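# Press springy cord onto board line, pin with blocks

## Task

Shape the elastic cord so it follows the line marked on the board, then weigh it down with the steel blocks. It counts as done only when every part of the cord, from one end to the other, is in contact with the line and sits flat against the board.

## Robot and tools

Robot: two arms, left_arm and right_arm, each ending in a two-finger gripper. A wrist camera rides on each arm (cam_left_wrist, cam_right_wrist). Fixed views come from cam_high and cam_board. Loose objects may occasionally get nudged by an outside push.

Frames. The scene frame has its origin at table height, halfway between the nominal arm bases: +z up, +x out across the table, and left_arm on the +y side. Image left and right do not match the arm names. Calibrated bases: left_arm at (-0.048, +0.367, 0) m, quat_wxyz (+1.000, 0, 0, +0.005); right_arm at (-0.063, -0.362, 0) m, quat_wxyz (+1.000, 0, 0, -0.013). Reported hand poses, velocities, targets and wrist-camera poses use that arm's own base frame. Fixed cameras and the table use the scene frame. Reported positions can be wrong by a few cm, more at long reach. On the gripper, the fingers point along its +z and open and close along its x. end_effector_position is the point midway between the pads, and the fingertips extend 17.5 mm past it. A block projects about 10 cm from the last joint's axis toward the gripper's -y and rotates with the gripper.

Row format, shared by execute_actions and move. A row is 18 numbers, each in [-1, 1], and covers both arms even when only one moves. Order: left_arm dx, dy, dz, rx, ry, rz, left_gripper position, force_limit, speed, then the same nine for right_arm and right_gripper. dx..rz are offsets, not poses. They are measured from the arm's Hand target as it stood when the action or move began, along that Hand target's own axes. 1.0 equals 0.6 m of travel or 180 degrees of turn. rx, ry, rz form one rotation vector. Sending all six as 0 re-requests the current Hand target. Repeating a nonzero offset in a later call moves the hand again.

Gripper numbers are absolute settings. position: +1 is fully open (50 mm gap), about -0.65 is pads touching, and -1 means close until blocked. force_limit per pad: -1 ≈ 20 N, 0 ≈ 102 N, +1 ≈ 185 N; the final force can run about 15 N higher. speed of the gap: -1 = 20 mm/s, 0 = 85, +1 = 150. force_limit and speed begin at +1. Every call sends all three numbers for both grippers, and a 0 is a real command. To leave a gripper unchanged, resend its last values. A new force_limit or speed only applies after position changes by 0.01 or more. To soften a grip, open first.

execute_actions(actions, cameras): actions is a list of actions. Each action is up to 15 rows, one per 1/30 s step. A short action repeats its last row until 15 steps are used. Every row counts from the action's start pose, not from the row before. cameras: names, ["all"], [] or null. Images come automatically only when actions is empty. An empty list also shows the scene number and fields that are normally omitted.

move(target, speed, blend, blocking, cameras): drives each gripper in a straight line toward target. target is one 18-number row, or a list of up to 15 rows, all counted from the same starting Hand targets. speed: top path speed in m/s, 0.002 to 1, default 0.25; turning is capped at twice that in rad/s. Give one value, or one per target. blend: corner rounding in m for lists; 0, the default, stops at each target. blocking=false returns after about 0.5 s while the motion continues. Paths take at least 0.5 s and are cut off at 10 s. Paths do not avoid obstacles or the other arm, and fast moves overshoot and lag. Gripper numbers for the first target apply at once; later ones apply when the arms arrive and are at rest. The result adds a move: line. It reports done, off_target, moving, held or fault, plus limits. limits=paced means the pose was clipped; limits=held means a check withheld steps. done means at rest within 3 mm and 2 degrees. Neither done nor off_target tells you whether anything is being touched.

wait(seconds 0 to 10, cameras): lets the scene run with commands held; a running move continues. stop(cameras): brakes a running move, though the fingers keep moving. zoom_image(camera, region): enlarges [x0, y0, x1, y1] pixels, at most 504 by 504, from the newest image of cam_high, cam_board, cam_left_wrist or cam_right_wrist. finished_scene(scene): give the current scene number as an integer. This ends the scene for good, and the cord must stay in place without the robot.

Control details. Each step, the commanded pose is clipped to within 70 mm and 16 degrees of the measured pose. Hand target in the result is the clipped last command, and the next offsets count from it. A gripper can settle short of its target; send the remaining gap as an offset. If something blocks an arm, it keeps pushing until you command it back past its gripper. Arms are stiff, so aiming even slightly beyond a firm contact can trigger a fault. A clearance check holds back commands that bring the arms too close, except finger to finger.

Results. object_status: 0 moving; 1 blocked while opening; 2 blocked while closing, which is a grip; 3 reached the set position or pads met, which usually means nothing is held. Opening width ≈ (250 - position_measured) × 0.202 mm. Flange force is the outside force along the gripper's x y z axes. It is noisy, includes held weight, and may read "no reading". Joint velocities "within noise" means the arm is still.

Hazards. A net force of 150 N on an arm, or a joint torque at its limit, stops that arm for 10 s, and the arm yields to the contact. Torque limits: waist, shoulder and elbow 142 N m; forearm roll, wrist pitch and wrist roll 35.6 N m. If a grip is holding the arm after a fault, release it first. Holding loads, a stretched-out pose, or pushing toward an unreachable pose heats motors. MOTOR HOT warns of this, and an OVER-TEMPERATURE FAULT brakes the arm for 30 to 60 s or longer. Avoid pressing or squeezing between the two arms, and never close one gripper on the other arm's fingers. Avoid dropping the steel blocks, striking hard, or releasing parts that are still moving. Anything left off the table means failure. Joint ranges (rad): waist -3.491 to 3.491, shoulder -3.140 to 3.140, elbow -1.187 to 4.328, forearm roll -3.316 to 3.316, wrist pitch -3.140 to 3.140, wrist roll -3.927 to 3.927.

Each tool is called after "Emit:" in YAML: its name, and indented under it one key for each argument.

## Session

Emit:
execute_actions:
  actions: []

Scene clock: 0.00 s.
left_arm: end_effector_position=(+0.3001, -0.0582, +0.1938) position_measured=3 object_status=3 end_effector_quat_wxyz=(+0.056, +0.359, +0.922, -0.134) | right_arm: end_effector_position=(+0.4279, +0.3034, +0.2868) position_measured=3 object_status=3 end_effector_quat_wxyz=(-0.226, +0.336, +0.843, +0.353)
Joint positions: left_arm=[0.541 -0.384 -0.623 0.253 -1.482 0.247] | right_arm=[0.321 0.101 0.093 -0.862 -1.466 0.543]
Joint velocities: within noise
Flange force (N): no reading
Hand target: left_arm +0.3001, -0.0582, +0.1938; +0.056, +0.359, +0.922, -0.134 | right_arm +0.4279, +0.3034, +0.2868; -0.226, +0.336, +0.843, +0.353
Tool commands: left_gripper/position=+1.0 left_gripper/force_limit=+1.0 left_gripper/speed=+1.0 right_gripper/position=+1.0 right_gripper/force_limit=+1.0 right_gripper/speed=+1.0
camera_calibration:
cam_left_wrist: T_world_to_cam=[[-0.732355, 0.649031, -0.205951, 0.308733], [0.632371, 0.760443, 0.14776, -0.161151], [0.252514, -0.0220246, -0.967342, 0.242445], [0, 0, 0, 1]] pos_world=[0.266789, -0.072491, 0.321923]
cam_right_wrist: T_world_to_cam=[[-0.674824, 0.413498, 0.611254, -0.00636198], [0.729945, 0.252113, 0.635311, -0.555651], [0.108595, 0.874905, -0.471962, -0.0469411], [0, 0, 0, 1]] pos_world=[0.406399, 0.183786, 0.334745]

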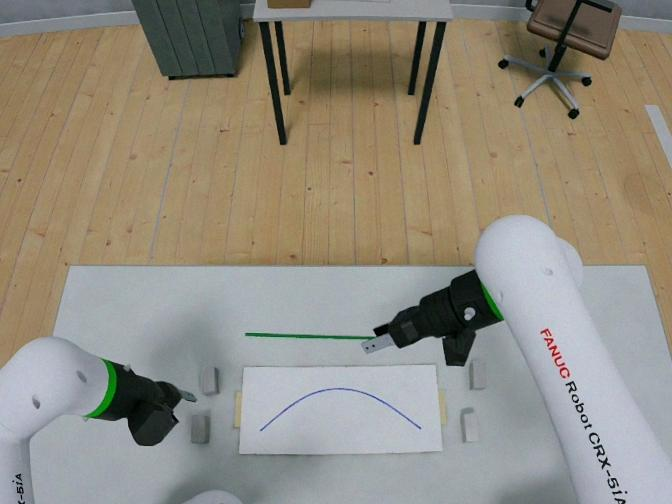

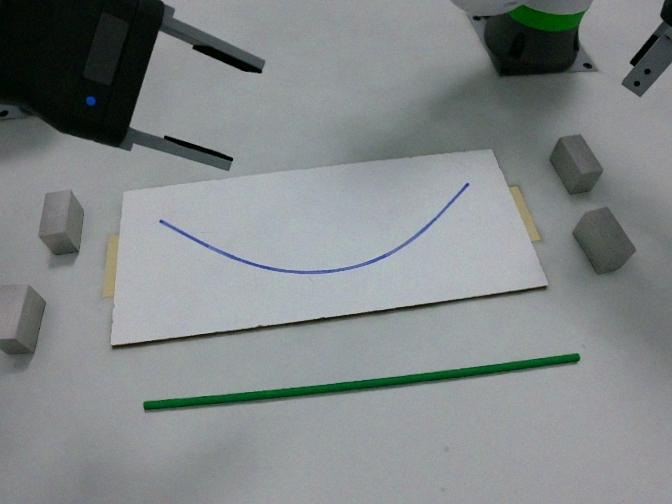

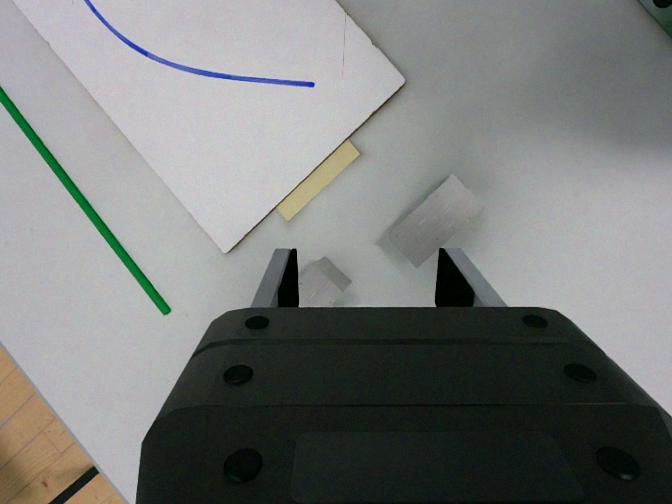

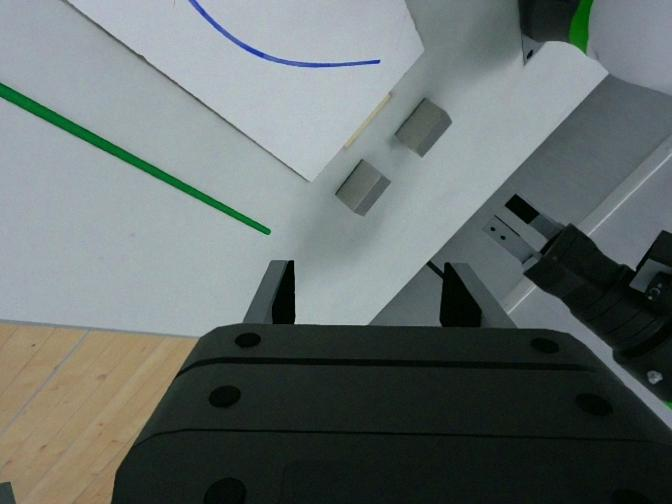

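Emit:
move:
  target:
    - [0,0,-0.1,0,0,0,1,-0.5,0,-0.123,-0.427,-0.4425,0.3363,0.0738,-0.685,1,-0.5,0]
    - [-0.6,-0.38,-0.186,-0.0363,0.0884,0.2617,1,-0.5,0,-0.123,-0.427,-0.4425,0.3363,0.0738,-0.685,1,-0.5,0]
  speed: [0.7,0.4]
  cameras: ["cam_board","cam_left_wrist","cam_right_wrist"]

Emit:
zoom_image:
  camera: "cam_left_wrist"
  region: [0, 0, 336, 252]

Emit:
zoom_image:
  camera: "cam_left_wrist"
  region: [336, 0, 672, 252]

Emit:
zoom_image:
  camera: "cam_right_wrist"
  region: [80, 0, 332, 252]

Scene clock: 26.17 s.
left_arm: end_effector_position=(+0.4101, -0.4201, +0.4195) position_measured=3 object_status=3 end_effector_quat_wxyz=(+0.000, +0.707, +0.707, +0.000) | right_arm: end_effector_position=(+0.3296, -0.0595, +0.2997) position_measured=3 object_status=3 end_effector_quat_wxyz=(+0.000, +0.707, -0.707, +0.000)
Joint positions: left_arm=[-0.575 0.463 0.901 -0.001 -2.009 0.575] | right_arm=[0.22 -0.296 -0.21 0 -1.657 2.923]
Flange force (N): left_arm=no reading | right_arm=[1.4 -2.1 3.0]
Hand target: left_arm +0.4102, -0.4201, +0.4194; +0.000, +0.707, +0.707, +0.000 | right_arm +0.3296, -0.0595, +0.2997; +0.000, +0.707, -0.707, +0.000
Off the commanded pose: left_arm 0.000 m, 0 deg | right_arm 0.000 m, 0 deg.
move: done; limits=paced
camera_calibration:
cam_left_wrist: T_world_to_cam=[[0.00532825, 0.999972, -0.00516671, 0.431358], [0.934836, -0.0031466, 0.355066, -0.520724], [0.35504, -0.00672191, -0.934827, 0.375706], [0, 0, 0, 1]] pos_world=[0.351103, -0.430459, 0.538341]
cam_right_wrist: T_world_to_cam=[[0.00337878, -0.99994, -0.0104039, -0.0519319], [-0.944171, -0.00661748, 0.329391, 0.227473], [-0.32944, 0.0087101, -0.944136, 0.521701], [0, 0, 0, 1]] pos_world=[0.386818, -0.0549675, 0.417089]
Images, in order (width x height): cam_board 672x504, cam_left_wrist 672x504, cam_right_wrist 672x504.

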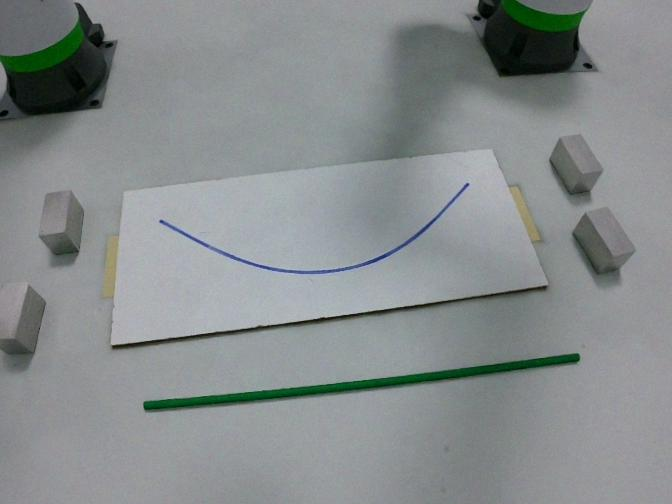

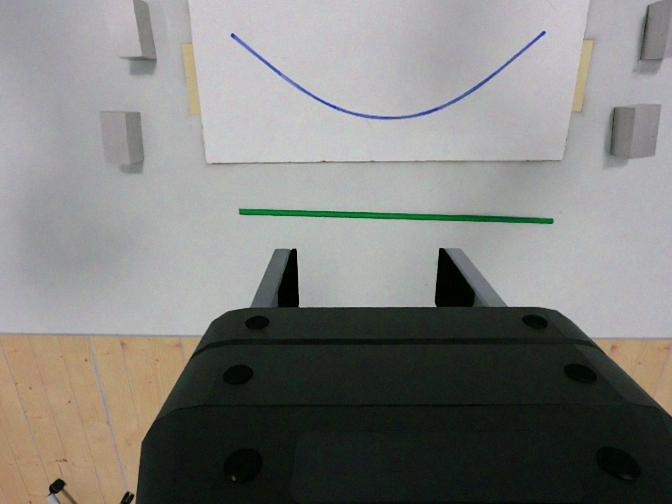

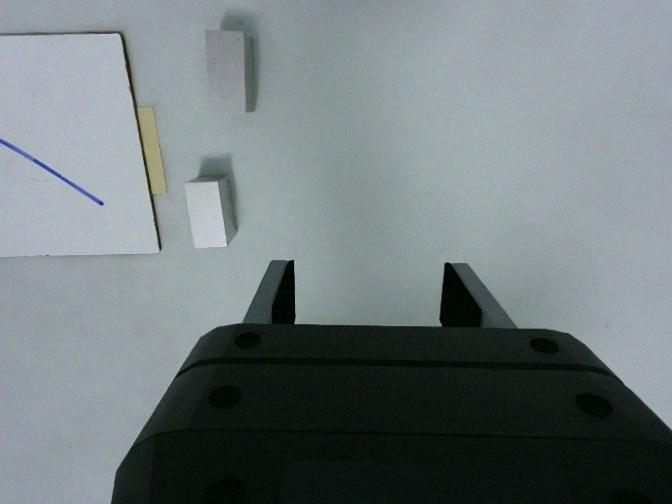

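Scaled by 1.500.

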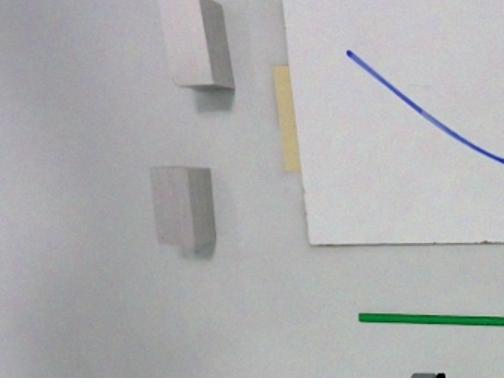

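Scaled by 1.500.

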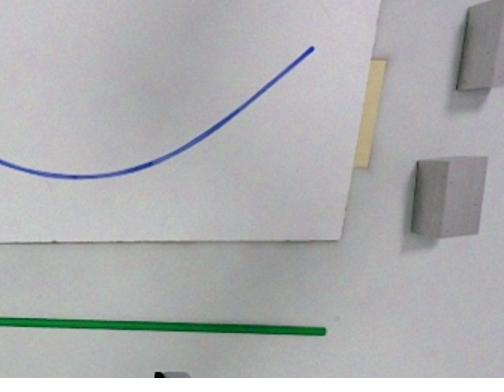

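Scaled by 2.000.

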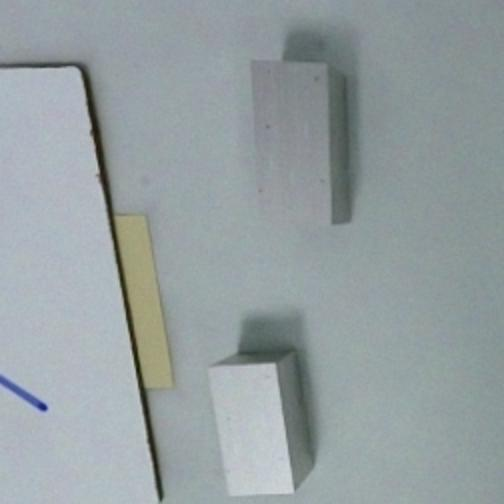

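Emit:
move:
  target: [0.6043,-0.0372,0.5,0,0,-0.045,1,-0.5,0,-0.2182,0.072,0.3,0,0,-0.011,1,-0.5,0]
  speed: 0.5
  cameras: ["cam_left_wrist","cam_right_wrist"]

Scene clock: 58.00 s.
left_arm: end_effector_position=(+0.3876, -0.0574, +0.1198) position_measured=3 object_status=3 end_effector_quat_wxyz=(+0.000, +0.655, +0.755, +0.000) | right_arm: end_effector_position=(+0.2862, +0.0713, +0.1197) position_measured=3 object_status=3 end_effector_quat_wxyz=(+0.000, +0.720, -0.694, +0.000)
Joint positions: left_arm=[0.191 -0.072 -0.452 -0.001 -1.191 -0.048] | right_arm=[0.7 -0.357 -0.676 0 -1.252 2.477]
Flange force (N): left_arm=[1.6 -3.2 5.5] | right_arm=[1.1 -2.9 3.5]
Hand target: left_arm +0.3876, -0.0573, +0.1198; +0.000, +0.655, +0.755, +0.000 | right_arm +0.2862, +0.0713, +0.1197; +0.000, +0.720, -0.694, +0.000
Off the commanded pose: left_arm 0.000 m, 0 deg | right_arm 0.000 m, 0 deg.
move: done; limits=paced
camera_calibration:
cam_left_wrist: T_world_to_cam=[[-0.135631, 0.990746, -0.0051194, 0.121237], [0.925901, 0.128589, 0.355208, -0.381064], [0.352579, 0.043437, -0.934773, 0.109827], [0, 0, 0, 1]] pos_world=[0.330548, -0.0758848, 0.238641]
cam_right_wrist: T_world_to_cam=[[0.0379771, -0.999224, -0.0104322, 0.067299], [-0.94338, -0.0392934, 0.329378, 0.248772], [-0.329533, -0.00266729, -0.94414, 0.337267], [0, 0, 0, 1]] pos_world=[0.343271, 0.0779215, 0.237189]
Images, in order (width x height): cam_left_wrist 672x504, cam_right_wrist 672x504.

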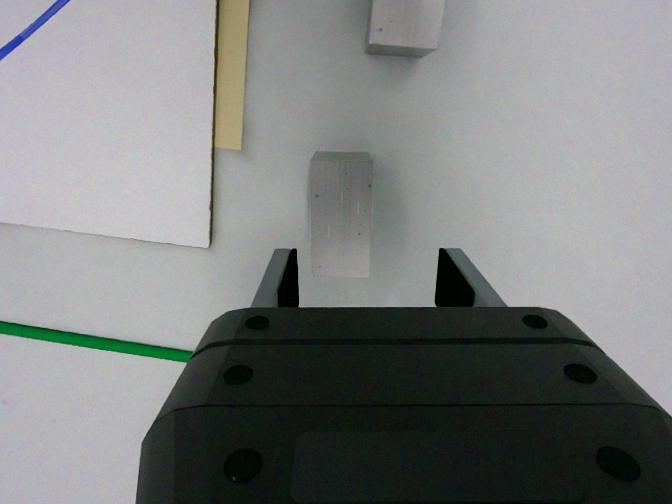

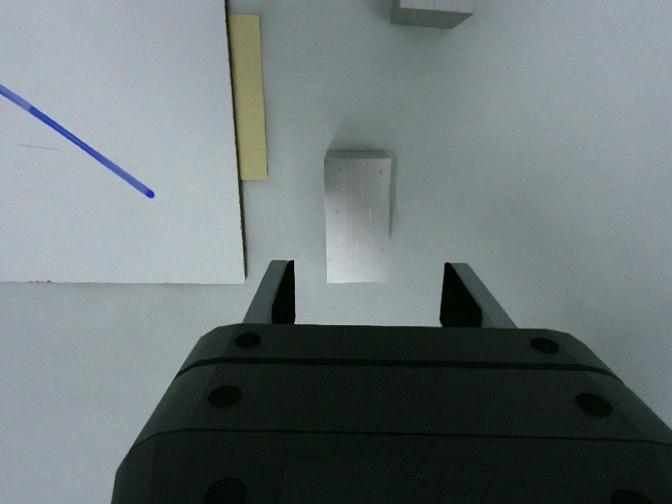

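Emit:
move:
  target:
    - [-0.0133,-0.005,0.15,0,0,0,1,-0.5,0,0,-0.005,0.15,0,0,0,1,-0.5,0]
    - [-0.0133,-0.005,0.15,0,0,0,-1,-0.5,-0.6,0,-0.005,0.15,0,0,0,-1,-0.5,-0.6]
    - [-0.0133,-0.005,0,0,0,0,-1,-0.5,-0.6,0,-0.005,0.02,0,0,0,-1,-0.5,-0.6]
  speed: 0.18

Scene clock: 67.33 s.
left_arm: end_effector_position=(+0.3857, -0.0657, +0.1197) position_measured=104 object_status=2 end_effector_quat_wxyz=(+0.000, +0.655, +0.755, +0.000) | right_arm: end_effector_position=(+0.2892, +0.0714, +0.1077) position_measured=104 object_status=2 end_effector_quat_wxyz=(+0.000, +0.720, -0.694, +0.000)
Joint positions: left_arm=[0.169 -0.074 -0.454 -0.001 -1.191 -0.027] | right_arm=[0.693 -0.335 -0.691 0 -1.215 2.484]
Flange force (N): left_arm=[1.5 -1.8 11.6] | right_arm=[0.4 -2.9 9.1]
Hand target: left_arm +0.3857, -0.0656, +0.1197; +0.000, +0.655, +0.755, +0.000 | right_arm +0.2892, +0.0715, +0.1077; +0.000, +0.720, -0.694, +0.000
Off the commanded pose: left_arm 0.000 m, 0 deg | right_arm 0.000 m, 0 deg.
move: done

Emit:
move:
  target:
    - [0,0,0,0,0,0,-1,-0.5,-0.6,-0.5104,-0.1168,0.0695,0,0,0,-1,-0.5,-0.6]
  speed: 0.35
  cameras: ["cam_board","cam_right_wrist"]

Scene clock: 71.43 s.
left_arm: end_effector_position=(+0.3857, -0.0656, +0.1197) position_measured=104 object_status=2 end_effector_quat_wxyz=(+0.000, +0.655, +0.755, +0.000) | right_arm: end_effector_position=(+0.3483, +0.3800, +0.0660) position_measured=104 object_status=2 end_effector_quat_wxyz=(+0.000, +0.719, -0.695, +0.000)
Joint positions: left_arm=[0.169 -0.074 -0.454 -0.001 -1.191 -0.027] | right_arm=[1.083 0.289 -0.188 -0.001 -1.094 2.094]
Flange force (N): left_arm=[2.0 -2.8 10.7] | right_arm=[1.6 -0.5 9.3]
Hand target: left_arm +0.3857, -0.0656, +0.1197; +0.000, +0.655, +0.755, +0.000 | right_arm +0.3484, +0.3800, +0.0660; +0.000, +0.720, -0.694, +0.000
Off the commanded pose: left_arm 0.000 m, 0 deg | right_arm 0.000 m, 0 deg.
move: done
camera_calibration:
cam_right_wrist: T_world_to_cam=[[0.0377557, -0.999232, -0.0104613, 0.37284], [-0.943389, -0.039094, 0.329378, 0.337095], [-0.329534, -0.00256684, -0.94414, 0.307815], [0, 0, 0, 1]] pos_world=[0.40537, 0.386522, 0.183489]
Images, in order (width x height): cam_board 672x504, cam_right_wrist 672x504.

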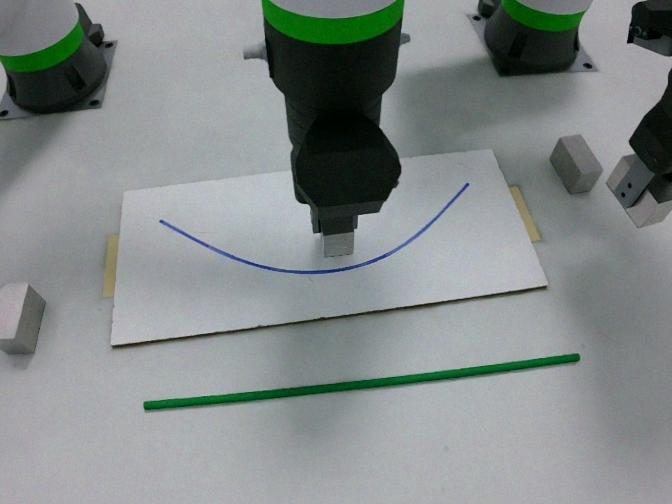

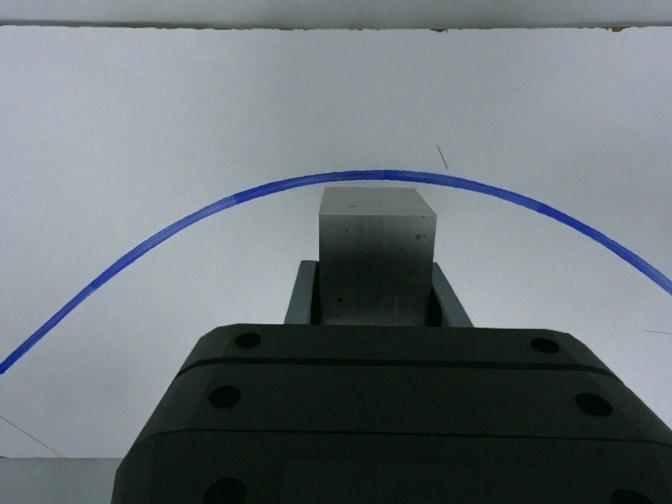

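Emit:
move:
  target: [0,0,0,0,0,0,-1,-0.5,-0.6,0.013,0.0067,0.0485,0,0,0,-1,-0.5,-0.6]
  speed: 0.06
  cameras: ["cam_right_wrist"]

Emit:
zoom_image:
  camera: "cam_right_wrist"
  region: [230, 120, 510, 330]

Scene clock: 77.40 s.
left_arm: end_effector_position=(+0.3857, -0.0656, +0.1197) position_measured=104 object_status=2 end_effector_quat_wxyz=(+0.000, +0.655, +0.755, +0.000) | right_arm: end_effector_position=(+0.3446, +0.3721, +0.0369) position_measured=104 object_status=2 end_effector_quat_wxyz=(+0.000, +0.719, -0.694, +0.000)
Joint positions: left_arm=[0.169 -0.074 -0.454 -0.001 -1.191 -0.027] | right_arm=[1.083 0.306 -0.243 -0.001 -1.022 2.095]
Flange force (N): left_arm=[1.5 -2.1 11.4] | right_arm=[-0.6 -0.3 7.5]
Hand target: left_arm +0.3857, -0.0656, +0.1197; +0.000, +0.655, +0.755, +0.000 | right_arm +0.3446, +0.3721, +0.0369; +0.000, +0.720, -0.694, +0.000
Off the commanded pose: left_arm 0.000 m, 0 deg | right_arm 0.000 m, 0 deg.
move: done
camera_calibration:
cam_right_wrist: T_world_to_cam=[[0.0378514, -0.999228, -0.0104999, 0.364746], [-0.943343, -0.0391968, 0.329496, 0.342916], [-0.329653, -0.00256686, -0.944099, 0.279048], [0, 0, 0, 1]] pos_world=[0.40167, 0.378622, 0.154289]
Images, in order (width x height): cam_right_wrist 672x504.

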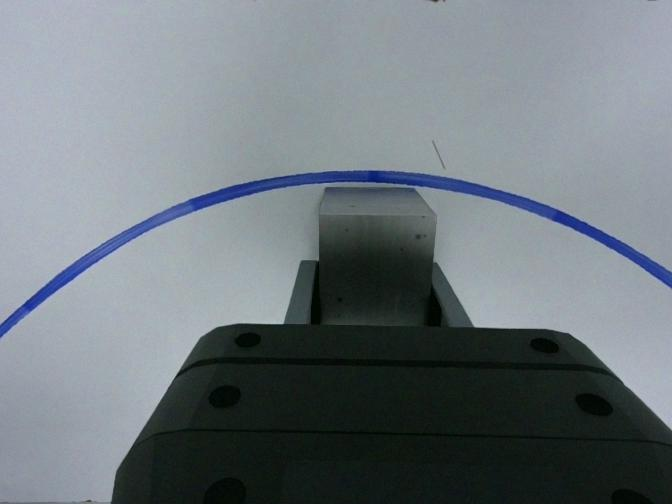

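Scaled by 1.800.

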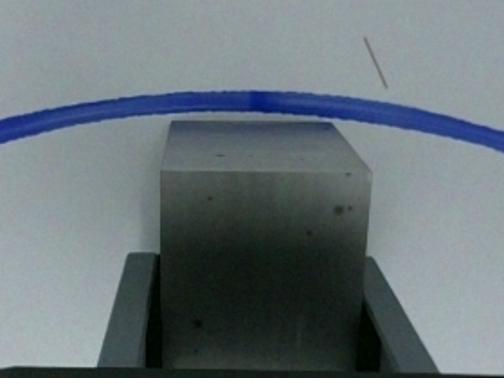

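Emit:
move:
  target:
    - [0,0,0,0,0,0,-1,-0.5,-0.6,0,0.0017,0.001,0,0,0,-1,-0.5,-0.6]
    - [0,0,0,0,0,0,-1,-0.5,-0.6,0,0.0017,0.001,0,0,0,1,-0.5,-0.6]
    - [0,0,0,0,0,0,-1,-0.5,-0.6,0,0.0017,-0.12,0,0,0,1,-0.5,-0.6]
  speed: [0.03,0.03,0.2]

Emit:
move:
  target:
    - [0,0,-0.02,0,0,0,-1,-0.5,-0.6,0.5515,-0.083,-0.02,0,0,0.023,1,-0.5,-0.6]
    - [-0.5018,-0.1573,-0.02,0,0,0.045,-1,-0.5,-0.6,0.5515,-0.083,-0.02,0,0,0.023,1,-0.5,-0.6]
    - [-0.5018,-0.1573,0.0685,0,0,0.045,-1,-0.5,-0.6,0.5515,-0.083,-0.02,0,0,0.023,1,-0.5,-0.6]
  speed: [0.5,0.4,0.15]
  cameras: ["cam_left_wrist","cam_right_wrist","cam_board"]

Scene clock: 91.97 s.
left_arm: end_effector_position=(+0.3857, -0.0656, +0.1197) position_measured=104 object_status=2 end_effector_quat_wxyz=(+0.000, +0.655, +0.755, +0.000) | right_arm: end_effector_position=(+0.3436, +0.3720, +0.1090) position_measured=3 object_status=3 end_effector_quat_wxyz=(+0.000, +0.719, -0.694, +0.000)
Joint positions: left_arm=[0.169 -0.074 -0.454 -0.001 -1.191 -0.027] | right_arm=[1.084 0.224 -0.161 0 -1.186 2.093]
Flange force (N): left_arm=[1.6 -3.2 11.3] | right_arm=[-1.0 -1.3 2.5]
Hand target: left_arm +0.3857, -0.0656, +0.1197; +0.000, +0.655, +0.755, +0.000 | right_arm +0.3436, +0.3720, +0.1089; +0.000, +0.720, -0.694, +0.000
Off the commanded pose: left_arm 0.000 m, 0 deg | right_arm 0.000 m, 0 deg.
move: done

Scene clock: 94.97 s.
left_arm: end_effector_position=(+0.3349, -0.3770, +0.0784) position_measured=104 object_status=2 end_effector_quat_wxyz=(+0.000, +0.707, +0.707, +0.000) | right_arm: end_effector_position=(+0.4051, +0.0431, +0.1209) position_measured=3 object_status=3 end_effector_quat_wxyz=(+0.000, +0.694, -0.720, +0.000)
Joint positions: left_arm=[-0.584 0.25 -0.206 -0.001 -1.116 0.585] | right_arm=[0.43 -0.032 -0.412 0 -1.191 2.674]
Flange force (N): left_arm=[3.0 -2.3 10.7] | right_arm=[0.4 -2.3 3.1]
Hand target: left_arm +0.3349, -0.3770, +0.0784; +0.000, +0.707, +0.707, +0.000 | right_arm +0.4051, +0.0431, +0.1209; +0.000, +0.694, -0.720, +0.000
Off the commanded pose: left_arm 0.000 m, 0 deg | right_arm 0.000 m, 0 deg.
move: done; limits=paced
camera_calibration:
cam_left_wrist: T_world_to_cam=[[0.00529409, 0.999973, -0.00507208, 0.386889], [0.934803, -0.00314765, 0.355154, -0.329091], [0.355128, -0.00662161, -0.934794, 0.0838691], [0, 0, 0, 1]] pos_world=[0.275802, -0.387359, 0.197241]
cam_right_wrist: T_world_to_cam=[[-0.034283, -0.999358, -0.0103952, 0.0638614], [-0.943754, 0.0289494, 0.329378, 0.356638], [-0.328865, 0.0211026, -0.944141, 0.376103], [0, 0, 0, 1]] pos_world=[0.462456, 0.0455592, 0.238289]
Images, in order (width x height): cam_board 672x504, cam_left_wrist 672x504, cam_right_wrist 672x504.

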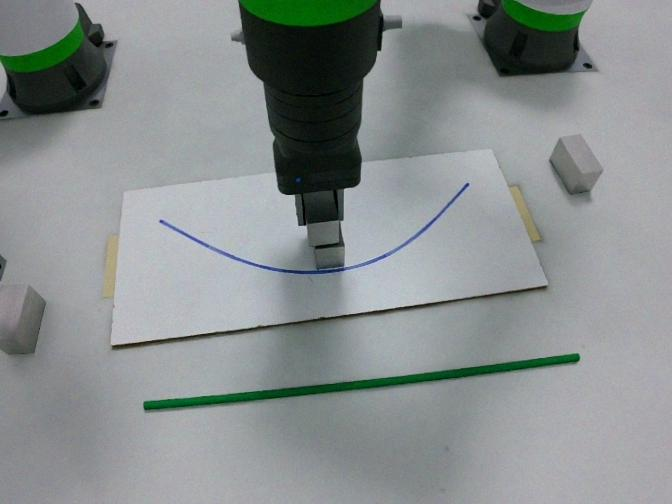

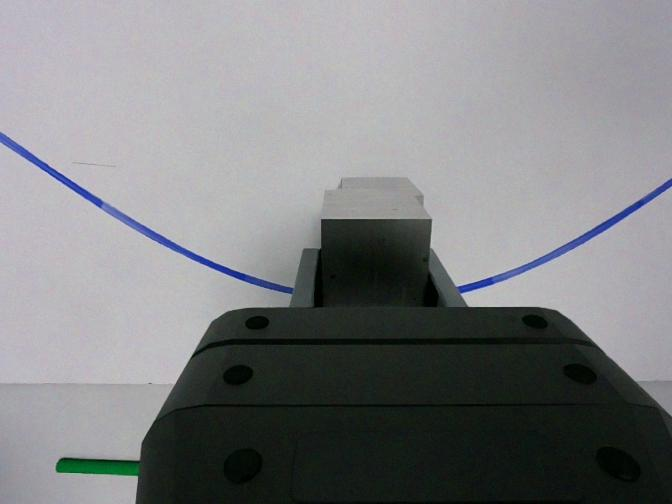

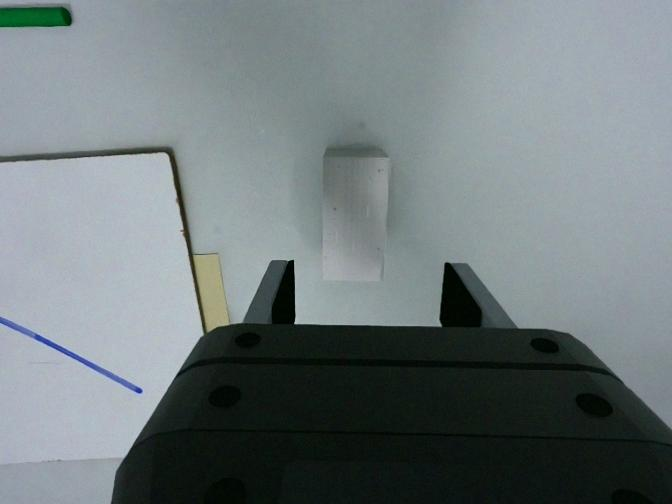

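Emit:
move:
  target:
    - [0.0083,0.0033,0.0045,0,0,0,-1,-0.5,-0.6,0,-0.006,0.1515,0,0,0,1,-0.5,-0.6]
    - [0.0083,0.0033,0.0045,0,0,0,-1,-0.5,-0.6,0,-0.006,0.1515,0,0,0,-1,-0.5,-0.6]
    - [0.0083,0.0033,0.0045,0,0,0,-1,-0.5,-0.6,0,-0.006,0.03,0,0,0,-1,-0.5,-0.6]
  speed: 0.18
  cameras: ["cam_left_wrist"]

Scene clock: 104.07 s.
left_arm: end_effector_position=(+0.3369, -0.3720, +0.0757) position_measured=104 object_status=2 end_effector_quat_wxyz=(+0.000, +0.707, +0.707, +0.000) | right_arm: end_effector_position=(+0.4087, +0.0429, +0.1028) position_measured=104 object_status=2 end_effector_quat_wxyz=(+0.000, +0.694, -0.720, +0.000)
Joint positions: left_arm=[-0.573 0.247 -0.216 -0.001 -1.108 0.574] | right_arm=[0.426 -0.004 -0.43 0 -1.145 2.679]
Flange force (N): left_arm=[-25.9 -25.8 -61.3] | right_arm=[1.0 -0.4 9.8]
Hand target: left_arm +0.3369, -0.3720, +0.0757; +0.000, +0.707, +0.707, +0.000 | right_arm +0.4087, +0.0430, +0.1028; +0.000, +0.694, -0.720, +0.000
Off the commanded pose: left_arm 0.000 m, 0 deg | right_arm 0.000 m, 0 deg.
move: done
camera_calibration:
cam_left_wrist: T_world_to_cam=[[0.00529345, 0.999973, -0.00507286, 0.381865], [0.934882, -0.00314824, 0.354946, -0.329968], [0.35492, -0.00662141, -0.934873, 0.080741], [0, 0, 0, 1]] pos_world=[0.277803, -0.382359, 0.19454]
Images, in order (width x height): cam_left_wrist 672x504.

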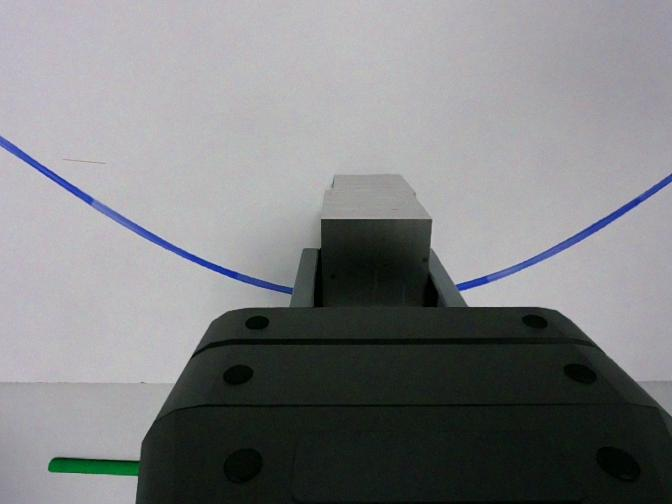

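Emit:
move:
  target:
    - [0,0,-0.0015,0,0,0,-1,-0.5,-0.6,0,0,0,0,0,0,-1,-0.5,-0.6]
    - [0,0,-0.0015,0,0,0,1,-0.5,-0.6,0,0,0,0,0,0,-1,-0.5,-0.6]
    - [0,0,-0.14,0,0,0,1,-0.5,-0.6,0,0,0,0,0,0,-1,-0.5,-0.6]
    - [0.178,0.282,-0.04,0,0,0.511,1,-0.5,-0.6,0,0,0,0,0,0,-1,-0.5,-0.6]
  speed: [0.03,0.03,0.2,0.35]
  cameras: ["cam_left_wrist","cam_board"]

Scene clock: 115.83 s.
left_arm: end_effector_position=(+0.5060, -0.2652, +0.0998) position_measured=3 object_status=3 end_effector_quat_wxyz=(+0.000, +1.000, -0.017, +0.000) | right_arm: end_effector_position=(+0.4087, +0.0430, +0.1028) position_measured=104 object_status=2 end_effector_quat_wxyz=(+0.000, +0.694, -0.720, +0.000)
Joint positions: left_arm=[-0.254 0.384 0.026 -0.001 -1.213 -1.351] | right_arm=[0.426 -0.004 -0.43 0 -1.145 2.679]
Flange force (N): left_arm=[-3.3 -3.4 5.3] | right_arm=[0.8 -1.7 8.8]
Hand target: left_arm +0.5060, -0.2651, +0.0998; +0.000, +1.000, -0.017, +0.000 | right_arm +0.4087, +0.0430, +0.1028; +0.000, +0.694, -0.720, +0.000
Off the commanded pose: left_arm 0.000 m, 0 deg | right_arm 0.000 m, 0 deg.
move: done
camera_calibration:
cam_left_wrist: T_world_to_cam=[[0.999188, -0.0398178, -0.00607882, -0.504286], [-0.0350834, -0.934472, 0.354303, -0.252342], [-0.0197881, -0.353803, -0.935111, 0.141588], [0, 0, 0, 1]] pos_world=[0.497826, -0.205792, 0.21874]
Images, in order (width x height): cam_board 672x504, cam_left_wrist 672x504.

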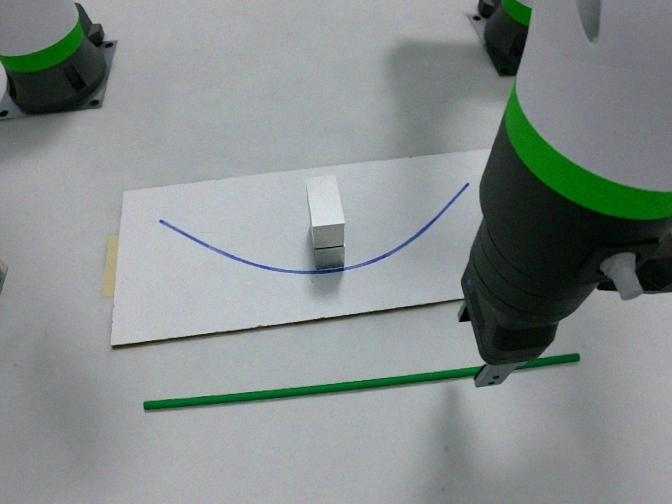

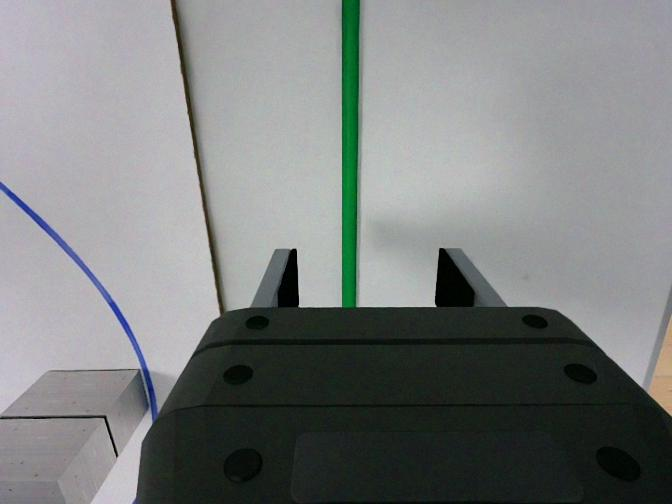

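Emit:
move:
  target:
    - [-0.01,0,0.1313,0,0,0,1,-0.5,-0.6,0,0,0,0,0,0,-1,-0.5,-0.6]
    - [-0.01,0,0.1313,0,0,0,-1,-0.7,-0.6,0,0,0,0,0,0,-1,-0.5,-0.6]
    - [-0.01,0,0.035,0,0,0,-1,-0.7,-0.6,0,0,0,0,0,0,-1,-0.5,-0.6]
    - [-0.2127,0.0475,0.053,0,0,-0.013,-1,-0.7,-0.6,0,0,0,0,0,0,-1,-0.5,-0.6]
  speed: 0.2
  cameras: ["cam_board","cam_left_wrist"]

Scene clock: 132.17 s.
left_arm: end_effector_position=(+0.3775, -0.2893, +0.0680) position_measured=216 object_status=2 end_effector_quat_wxyz=(+0.000, +1.000, +0.004, +0.000) | right_arm: end_effector_position=(+0.4087, +0.0430, +0.1028) position_measured=104 object_status=2 end_effector_quat_wxyz=(+0.000, +0.694, -0.720, +0.000)
Joint positions: left_arm=[-0.377 0.195 -0.301 -0.001 -1.075 -1.186] | right_arm=[0.426 -0.004 -0.43 0 -1.145 2.679]
Flange force (N): left_arm=[-1.7 -3.3 4.9] | right_arm=[0.2 -1.3 8.7]
Hand target: left_arm +0.3775, -0.2893, +0.0680; +0.000, +1.000, +0.003, +0.000 | right_arm +0.4087, +0.0430, +0.1028; +0.000, +0.694, -0.720, +0.000
Off the commanded pose: left_arm 0.000 m, 0 deg | right_arm 0.000 m, 0 deg.
move: done
camera_calibration:
cam_left_wrist: T_world_to_cam=[[0.999981, 0.00116035, -0.00609534, -0.365533], [0.00324525, -0.93509, 0.354394, -0.282857], [-0.00528848, -0.354407, -0.935076, 0.094993], [0, 0, 0, 1]] pos_world=[0.366946, -0.230406, 0.186841]
Images, in order (width x height): cam_board 672x504, cam_left_wrist 672x504.

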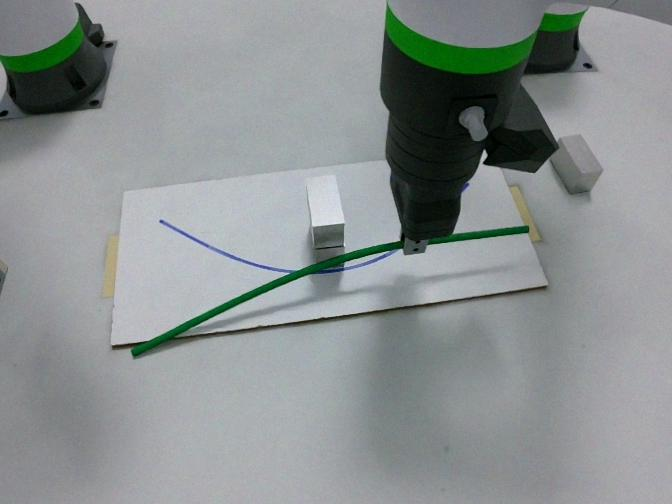

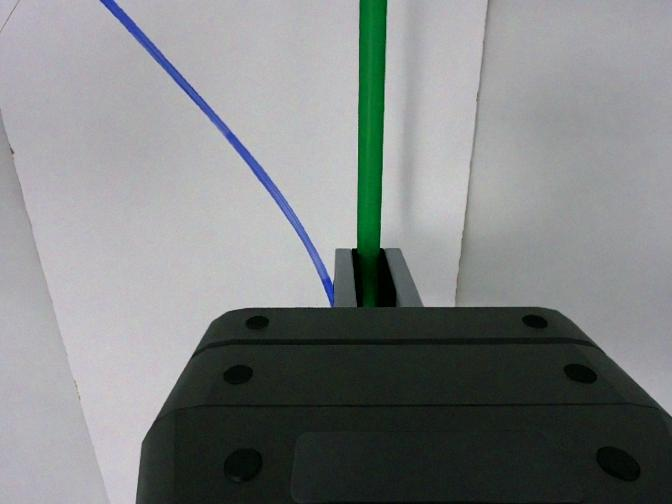

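Emit:
move:
  target:
    - [0,0,-0.2,0,0,0,-1,-0.7,-0.6,0,0,0,0,0,0,-1,-0.5,-0.6]
    - [0,0,0.064,0,0,0,-1,-0.7,-0.6,0,0,0,0,0,0,-1,-0.5,-0.6]
  speed: 0.2
  cameras: ["cam_board","cam_left_wrist"]

Scene clock: 141.03 s.
left_arm: end_effector_position=(+0.3775, -0.2892, +0.0296) position_measured=216 object_status=2 end_effector_quat_wxyz=(+0.000, +1.000, +0.003, +0.000) | right_arm: end_effector_position=(+0.4087, +0.0430, +0.1028) position_measured=104 object_status=2 end_effector_quat_wxyz=(+0.000, +0.694, -0.720, +0.000)
Joint positions: left_arm=[-0.377 0.246 -0.342 -0.001 -0.983 -1.186] | right_arm=[0.426 -0.004 -0.43 0 -1.145 2.679]
Flange force (N): left_arm=[-2.4 -2.5 4.8] | right_arm=[0.8 -1.4 8.8]
Hand target: left_arm +0.3775, -0.2892, +0.0296; +0.000, +1.000, +0.003, +0.000 | right_arm +0.4087, +0.0430, +0.1028; +0.000, +0.694, -0.720, +0.000
Off the commanded pose: left_arm 0.000 m, 0 deg | right_arm 0.000 m, 0 deg.
move: done
camera_calibration:
cam_left_wrist: T_world_to_cam=[[0.999981, 0.00106722, -0.00606056, -0.365793], [0.00314534, -0.935124, 0.354307, -0.269148], [-0.00528925, -0.35432, -0.935109, 0.0592403], [0, 0, 0, 1]] pos_world=[0.366946, -0.230307, 0.14854]
Images, in order (width x height): cam_board 672x504, cam_left_wrist 672x504.

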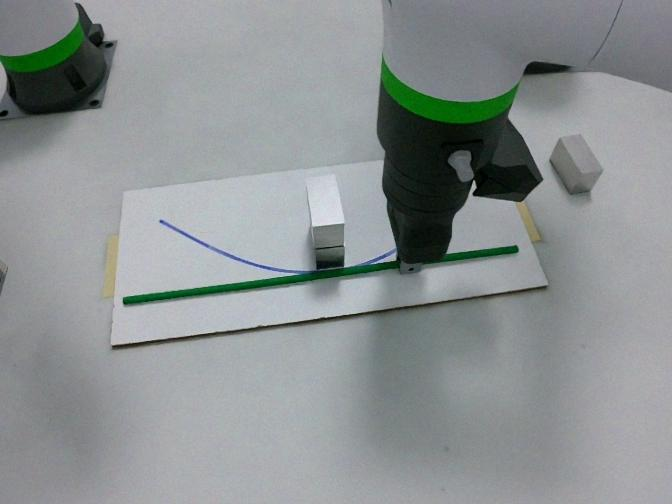

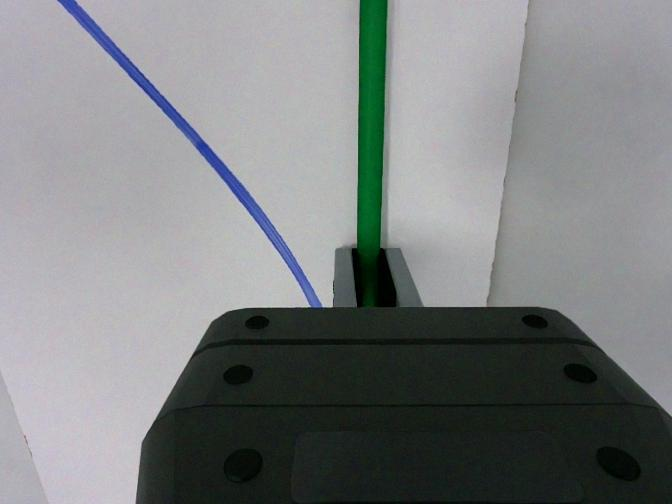

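Emit:
move:
  target:
    - [0,0,0.0015,0,0,0,-1,-0.7,-0.6,0,0,0,0,0,0,-1,-0.5,-0.6]
    - [0,0,0.0015,0,0,0,1,-0.7,-0.6,0,0,0,0,0,0,-1,-0.5,-0.6]
    - [0,0,-0.15,0,0,0,1,-0.7,-0.6,0,0,0,0,0,0,-1,-0.5,-0.6]
    - [-0.165,-0.399,-0.15,0,0,-0.553,1,-0.5,-0.6,0,0,0,0,0,0,-1,-0.5,-0.6]
  speed: [0.05,0.05,0.25,0.4]
  cameras: ["cam_left_wrist","cam_board"]

Scene clock: 153.07 s.
left_arm: end_effector_position=(+0.2768, -0.0506, +0.1198) position_measured=3 object_status=3 end_effector_quat_wxyz=(+0.000, +0.643, +0.766, +0.000) | right_arm: end_effector_position=(+0.4087, +0.0430, +0.1028) position_measured=104 object_status=2 end_effector_quat_wxyz=(+0.000, +0.694, -0.720, +0.000)
Joint positions: left_arm=[0.298 -0.403 -0.705 -0.001 -1.269 -0.125] | right_arm=[0.426 -0.004 -0.43 0 -1.145 2.679]
Flange force (N): left_arm=[2.5 -2.3 6.2] | right_arm=[0.7 -1.5 9.0]
Hand target: left_arm +0.2768, -0.0506, +0.1198; +0.000, +0.643, +0.766, +0.000 | right_arm +0.4087, +0.0430, +0.1028; +0.000, +0.694, -0.720, +0.000
Off the commanded pose: left_arm 0.000 m, 0 deg | right_arm 0.000 m, 0 deg.
move: done
camera_calibration:
cam_left_wrist: T_world_to_cam=[[-0.166703, 0.985994, -0.00513272, 0.107932], [0.921418, 0.157634, 0.355163, -0.27661], [0.350998, 0.0544774, -0.93479, 0.1496], [0, 0, 0, 1]] pos_world=[0.220357, -0.0709674, 0.238641]
Images, in order (width x height): cam_board 672x504, cam_left_wrist 672x504.

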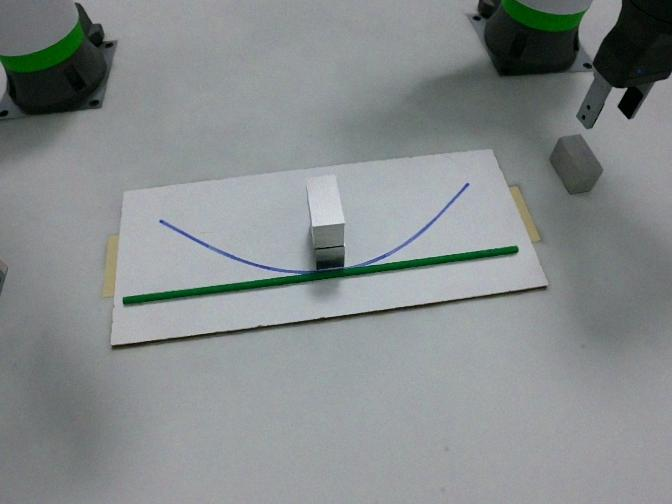

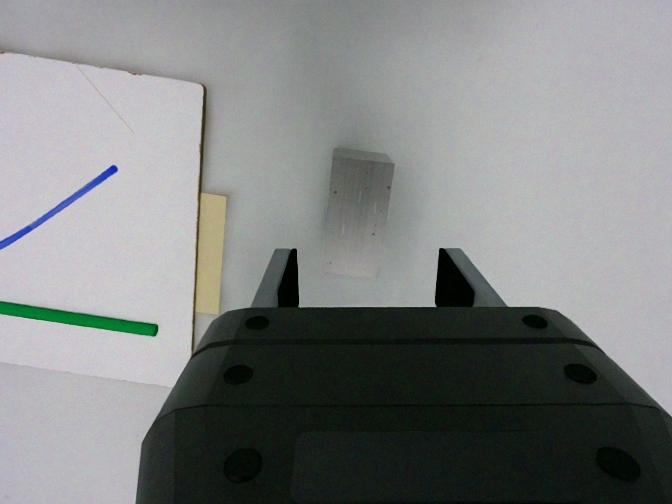

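Emit:
move:
  target:
    - [0,-0.005,0.15,0,0,0.028,1,-0.5,-0.6,-0.11,-0.021,0,0,0,0.49,-1,-0.5,-0.6]
    - [0,-0.005,0.15,0,0,0.028,-1,-0.5,-0.6,-0.11,-0.021,0,0,0,0.49,-1,-0.5,-0.6]
    - [0,-0.005,0.02,0,0,0.028,-1,-0.5,-0.6,-0.2237,-0.0428,0,0,0,0.977,-1,-0.5,-0.6]
    - [-0.2497,0.2068,0.02,0,0,0.0556,-1,-0.5,-0.6,-0.2237,-0.0428,0,0,0,0.977,-1,-0.5,-0.6]
  speed: [0.25,0.25,0.5,0.4]
  cameras: ["cam_left_wrist","cam_right_wrist","cam_board"]

Scene clock: 181.33 s.
left_arm: end_effector_position=(+0.4249, -0.1767, +0.1077) position_measured=104 object_status=2 end_effector_quat_wxyz=(+0.000, +0.708, +0.707, +0.000) | right_arm: end_effector_position=(+0.4393, +0.1761, +0.1028) position_measured=104 object_status=2 end_effector_quat_wxyz=(+0.000, +0.694, +0.720, +0.000)
Joint positions: left_arm=[-0.108 0.114 -0.292 -0.001 -1.164 0.108] | right_arm=[0.659 0.151 -0.263 0 -1.157 -0.624]
Flange force (N): left_arm=[1.0 -2.5 10.8] | right_arm=[-1.0 1.2 8.8]
Hand target: left_arm +0.4249, -0.1768, +0.1076; +0.000, +0.708, +0.707, +0.000 | right_arm +0.4393, +0.1761, +0.1028; +0.000, +0.694, +0.720, +0.000
Off the commanded pose: left_arm 0.000 m, 0 deg | right_arm 0.000 m, 0 deg.
move: done
camera_calibration:
cam_left_wrist: T_world_to_cam=[[0.00713048, 0.999961, -0.00513332, 0.185507], [0.934823, -0.00484318, 0.355081, -0.423306], [0.355042, -0.00733064, -0.934822, 0.0805293], [0, 0, 0, 1]] pos_world=[0.365802, -0.18696, 0.226541]
cam_right_wrist: T_world_to_cam=[[-0.0379281, 0.999228, -0.0102664, -0.152581], [0.943725, 0.0391954, 0.328399, -0.439893], [0.328548, 0.00276692, -0.944483, 0.0819414], [0, 0, 0, 1]] pos_world=[0.38243, 0.169478, 0.220286]
Images, in order (width x height): cam_board 672x504, cam_left_wrist 672x504, cam_right_wrist 672x504.

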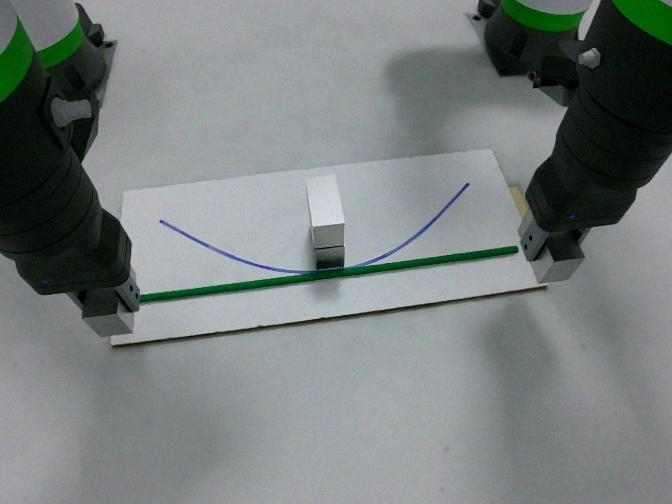

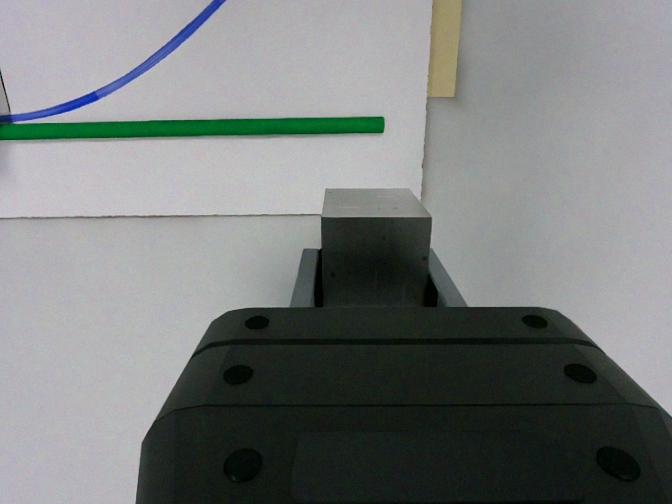

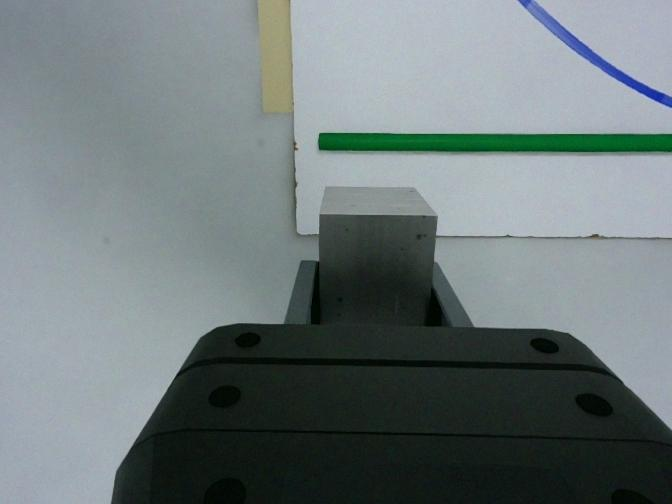

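Emit:
move:
  target:
    - [0,0,0,0,0,0,-1,-0.5,-0.6,-0.0695,-0.0593,0,0,0,0,-1,-0.5,-0.6]
    - [0,0,0,0,0,0,-1,-0.5,-0.6,-0.0695,-0.0593,0.106,0,0,0,-1,-0.5,-0.6]
    - [0,0,0,0,0,0,-1,-0.5,-0.6,-0.0477,-0.0593,0.106,0,0,0,-1,-0.5,-0.6]
    - [0,0,0,0,0,0,-1,-0.5,-0.6,-0.0695,-0.0593,0.106,0,0,0,-1,-0.5,-0.6]
    - [0,0,0,0,0,0,-1,-0.5,-0.6,-0.0695,-0.0593,0,0,0,0,-1,-0.5,-0.6]
    - [0,0,0,0,0,0,-1,-0.5,-0.6,0,0,0,0,0,0,-1,-0.5,-0.6]
  speed: [0.3,0.2,0.05,0.2,0.25,0.3]
  cameras: ["cam_left_wrist","cam_right_wrist"]

Scene clock: 193.53 s.
left_arm: end_effector_position=(+0.4249, -0.1768, +0.1076) position_measured=104 object_status=2 end_effector_quat_wxyz=(+0.000, +0.708, +0.707, +0.000) | right_arm: end_effector_position=(+0.4393, +0.1762, +0.1029) position_measured=104 object_status=2 end_effector_quat_wxyz=(+0.000, +0.694, +0.720, +0.000)
Joint positions: left_arm=[-0.108 0.114 -0.292 -0.001 -1.164 0.108] | right_arm=[0.659 0.151 -0.263 0 -1.157 -0.624]
Flange force (N): left_arm=[2.3 -3.0 10.8] | right_arm=[-0.4 1.9 8.5]
Hand target: left_arm +0.4249, -0.1768, +0.1076; +0.000, +0.708, +0.707, +0.000 | right_arm +0.4393, +0.1761, +0.1028; +0.000, +0.694, +0.720, +0.000
Off the commanded pose: left_arm 0.000 m, 0 deg | right_arm 0.000 m, 0 deg.
move: done
camera_calibration:
cam_left_wrist: T_world_to_cam=[[0.00713076, 0.999961, -0.0051333, 0.185507], [0.934869, -0.0048444, 0.354961, -0.423296], [0.354922, -0.0073301, -0.934867, 0.0805836], [0, 0, 0, 1]] pos_world=[0.365802, -0.18696, 0.22654]
cam_right_wrist: T_world_to_cam=[[-0.0380224, 0.999224, -0.0102989, -0.152636], [0.943722, 0.0392953, 0.328398, -0.439945], [0.328547, 0.00276715, -0.944483, 0.0820358], [0, 0, 0, 1]] pos_world=[0.382429, 0.169579, 0.220386]
Images, in order (width x height): cam_left_wrist 672x504, cam_right_wrist 672x504.

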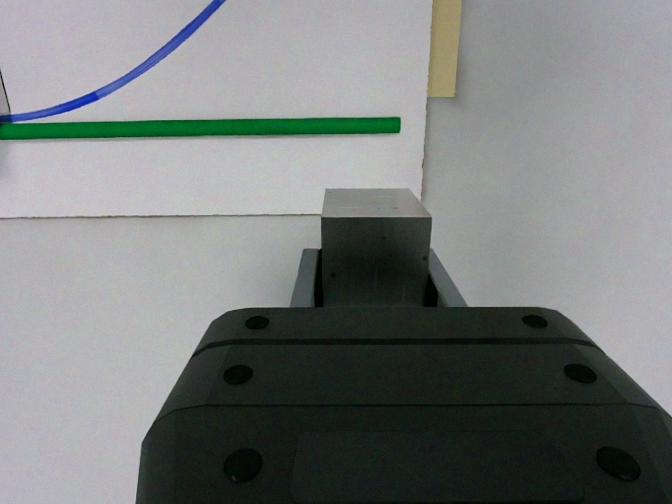

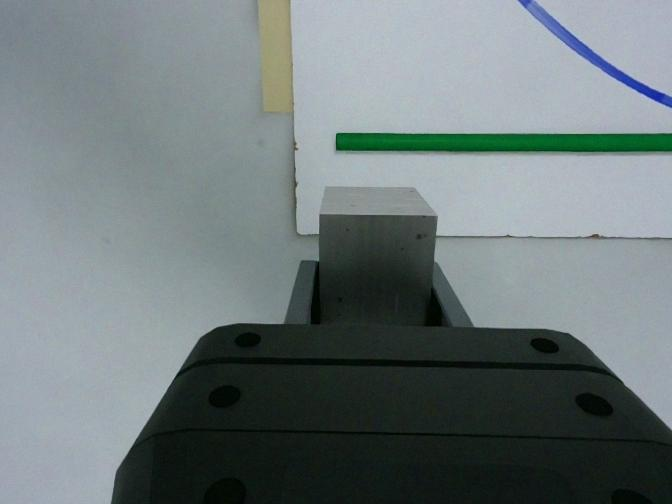

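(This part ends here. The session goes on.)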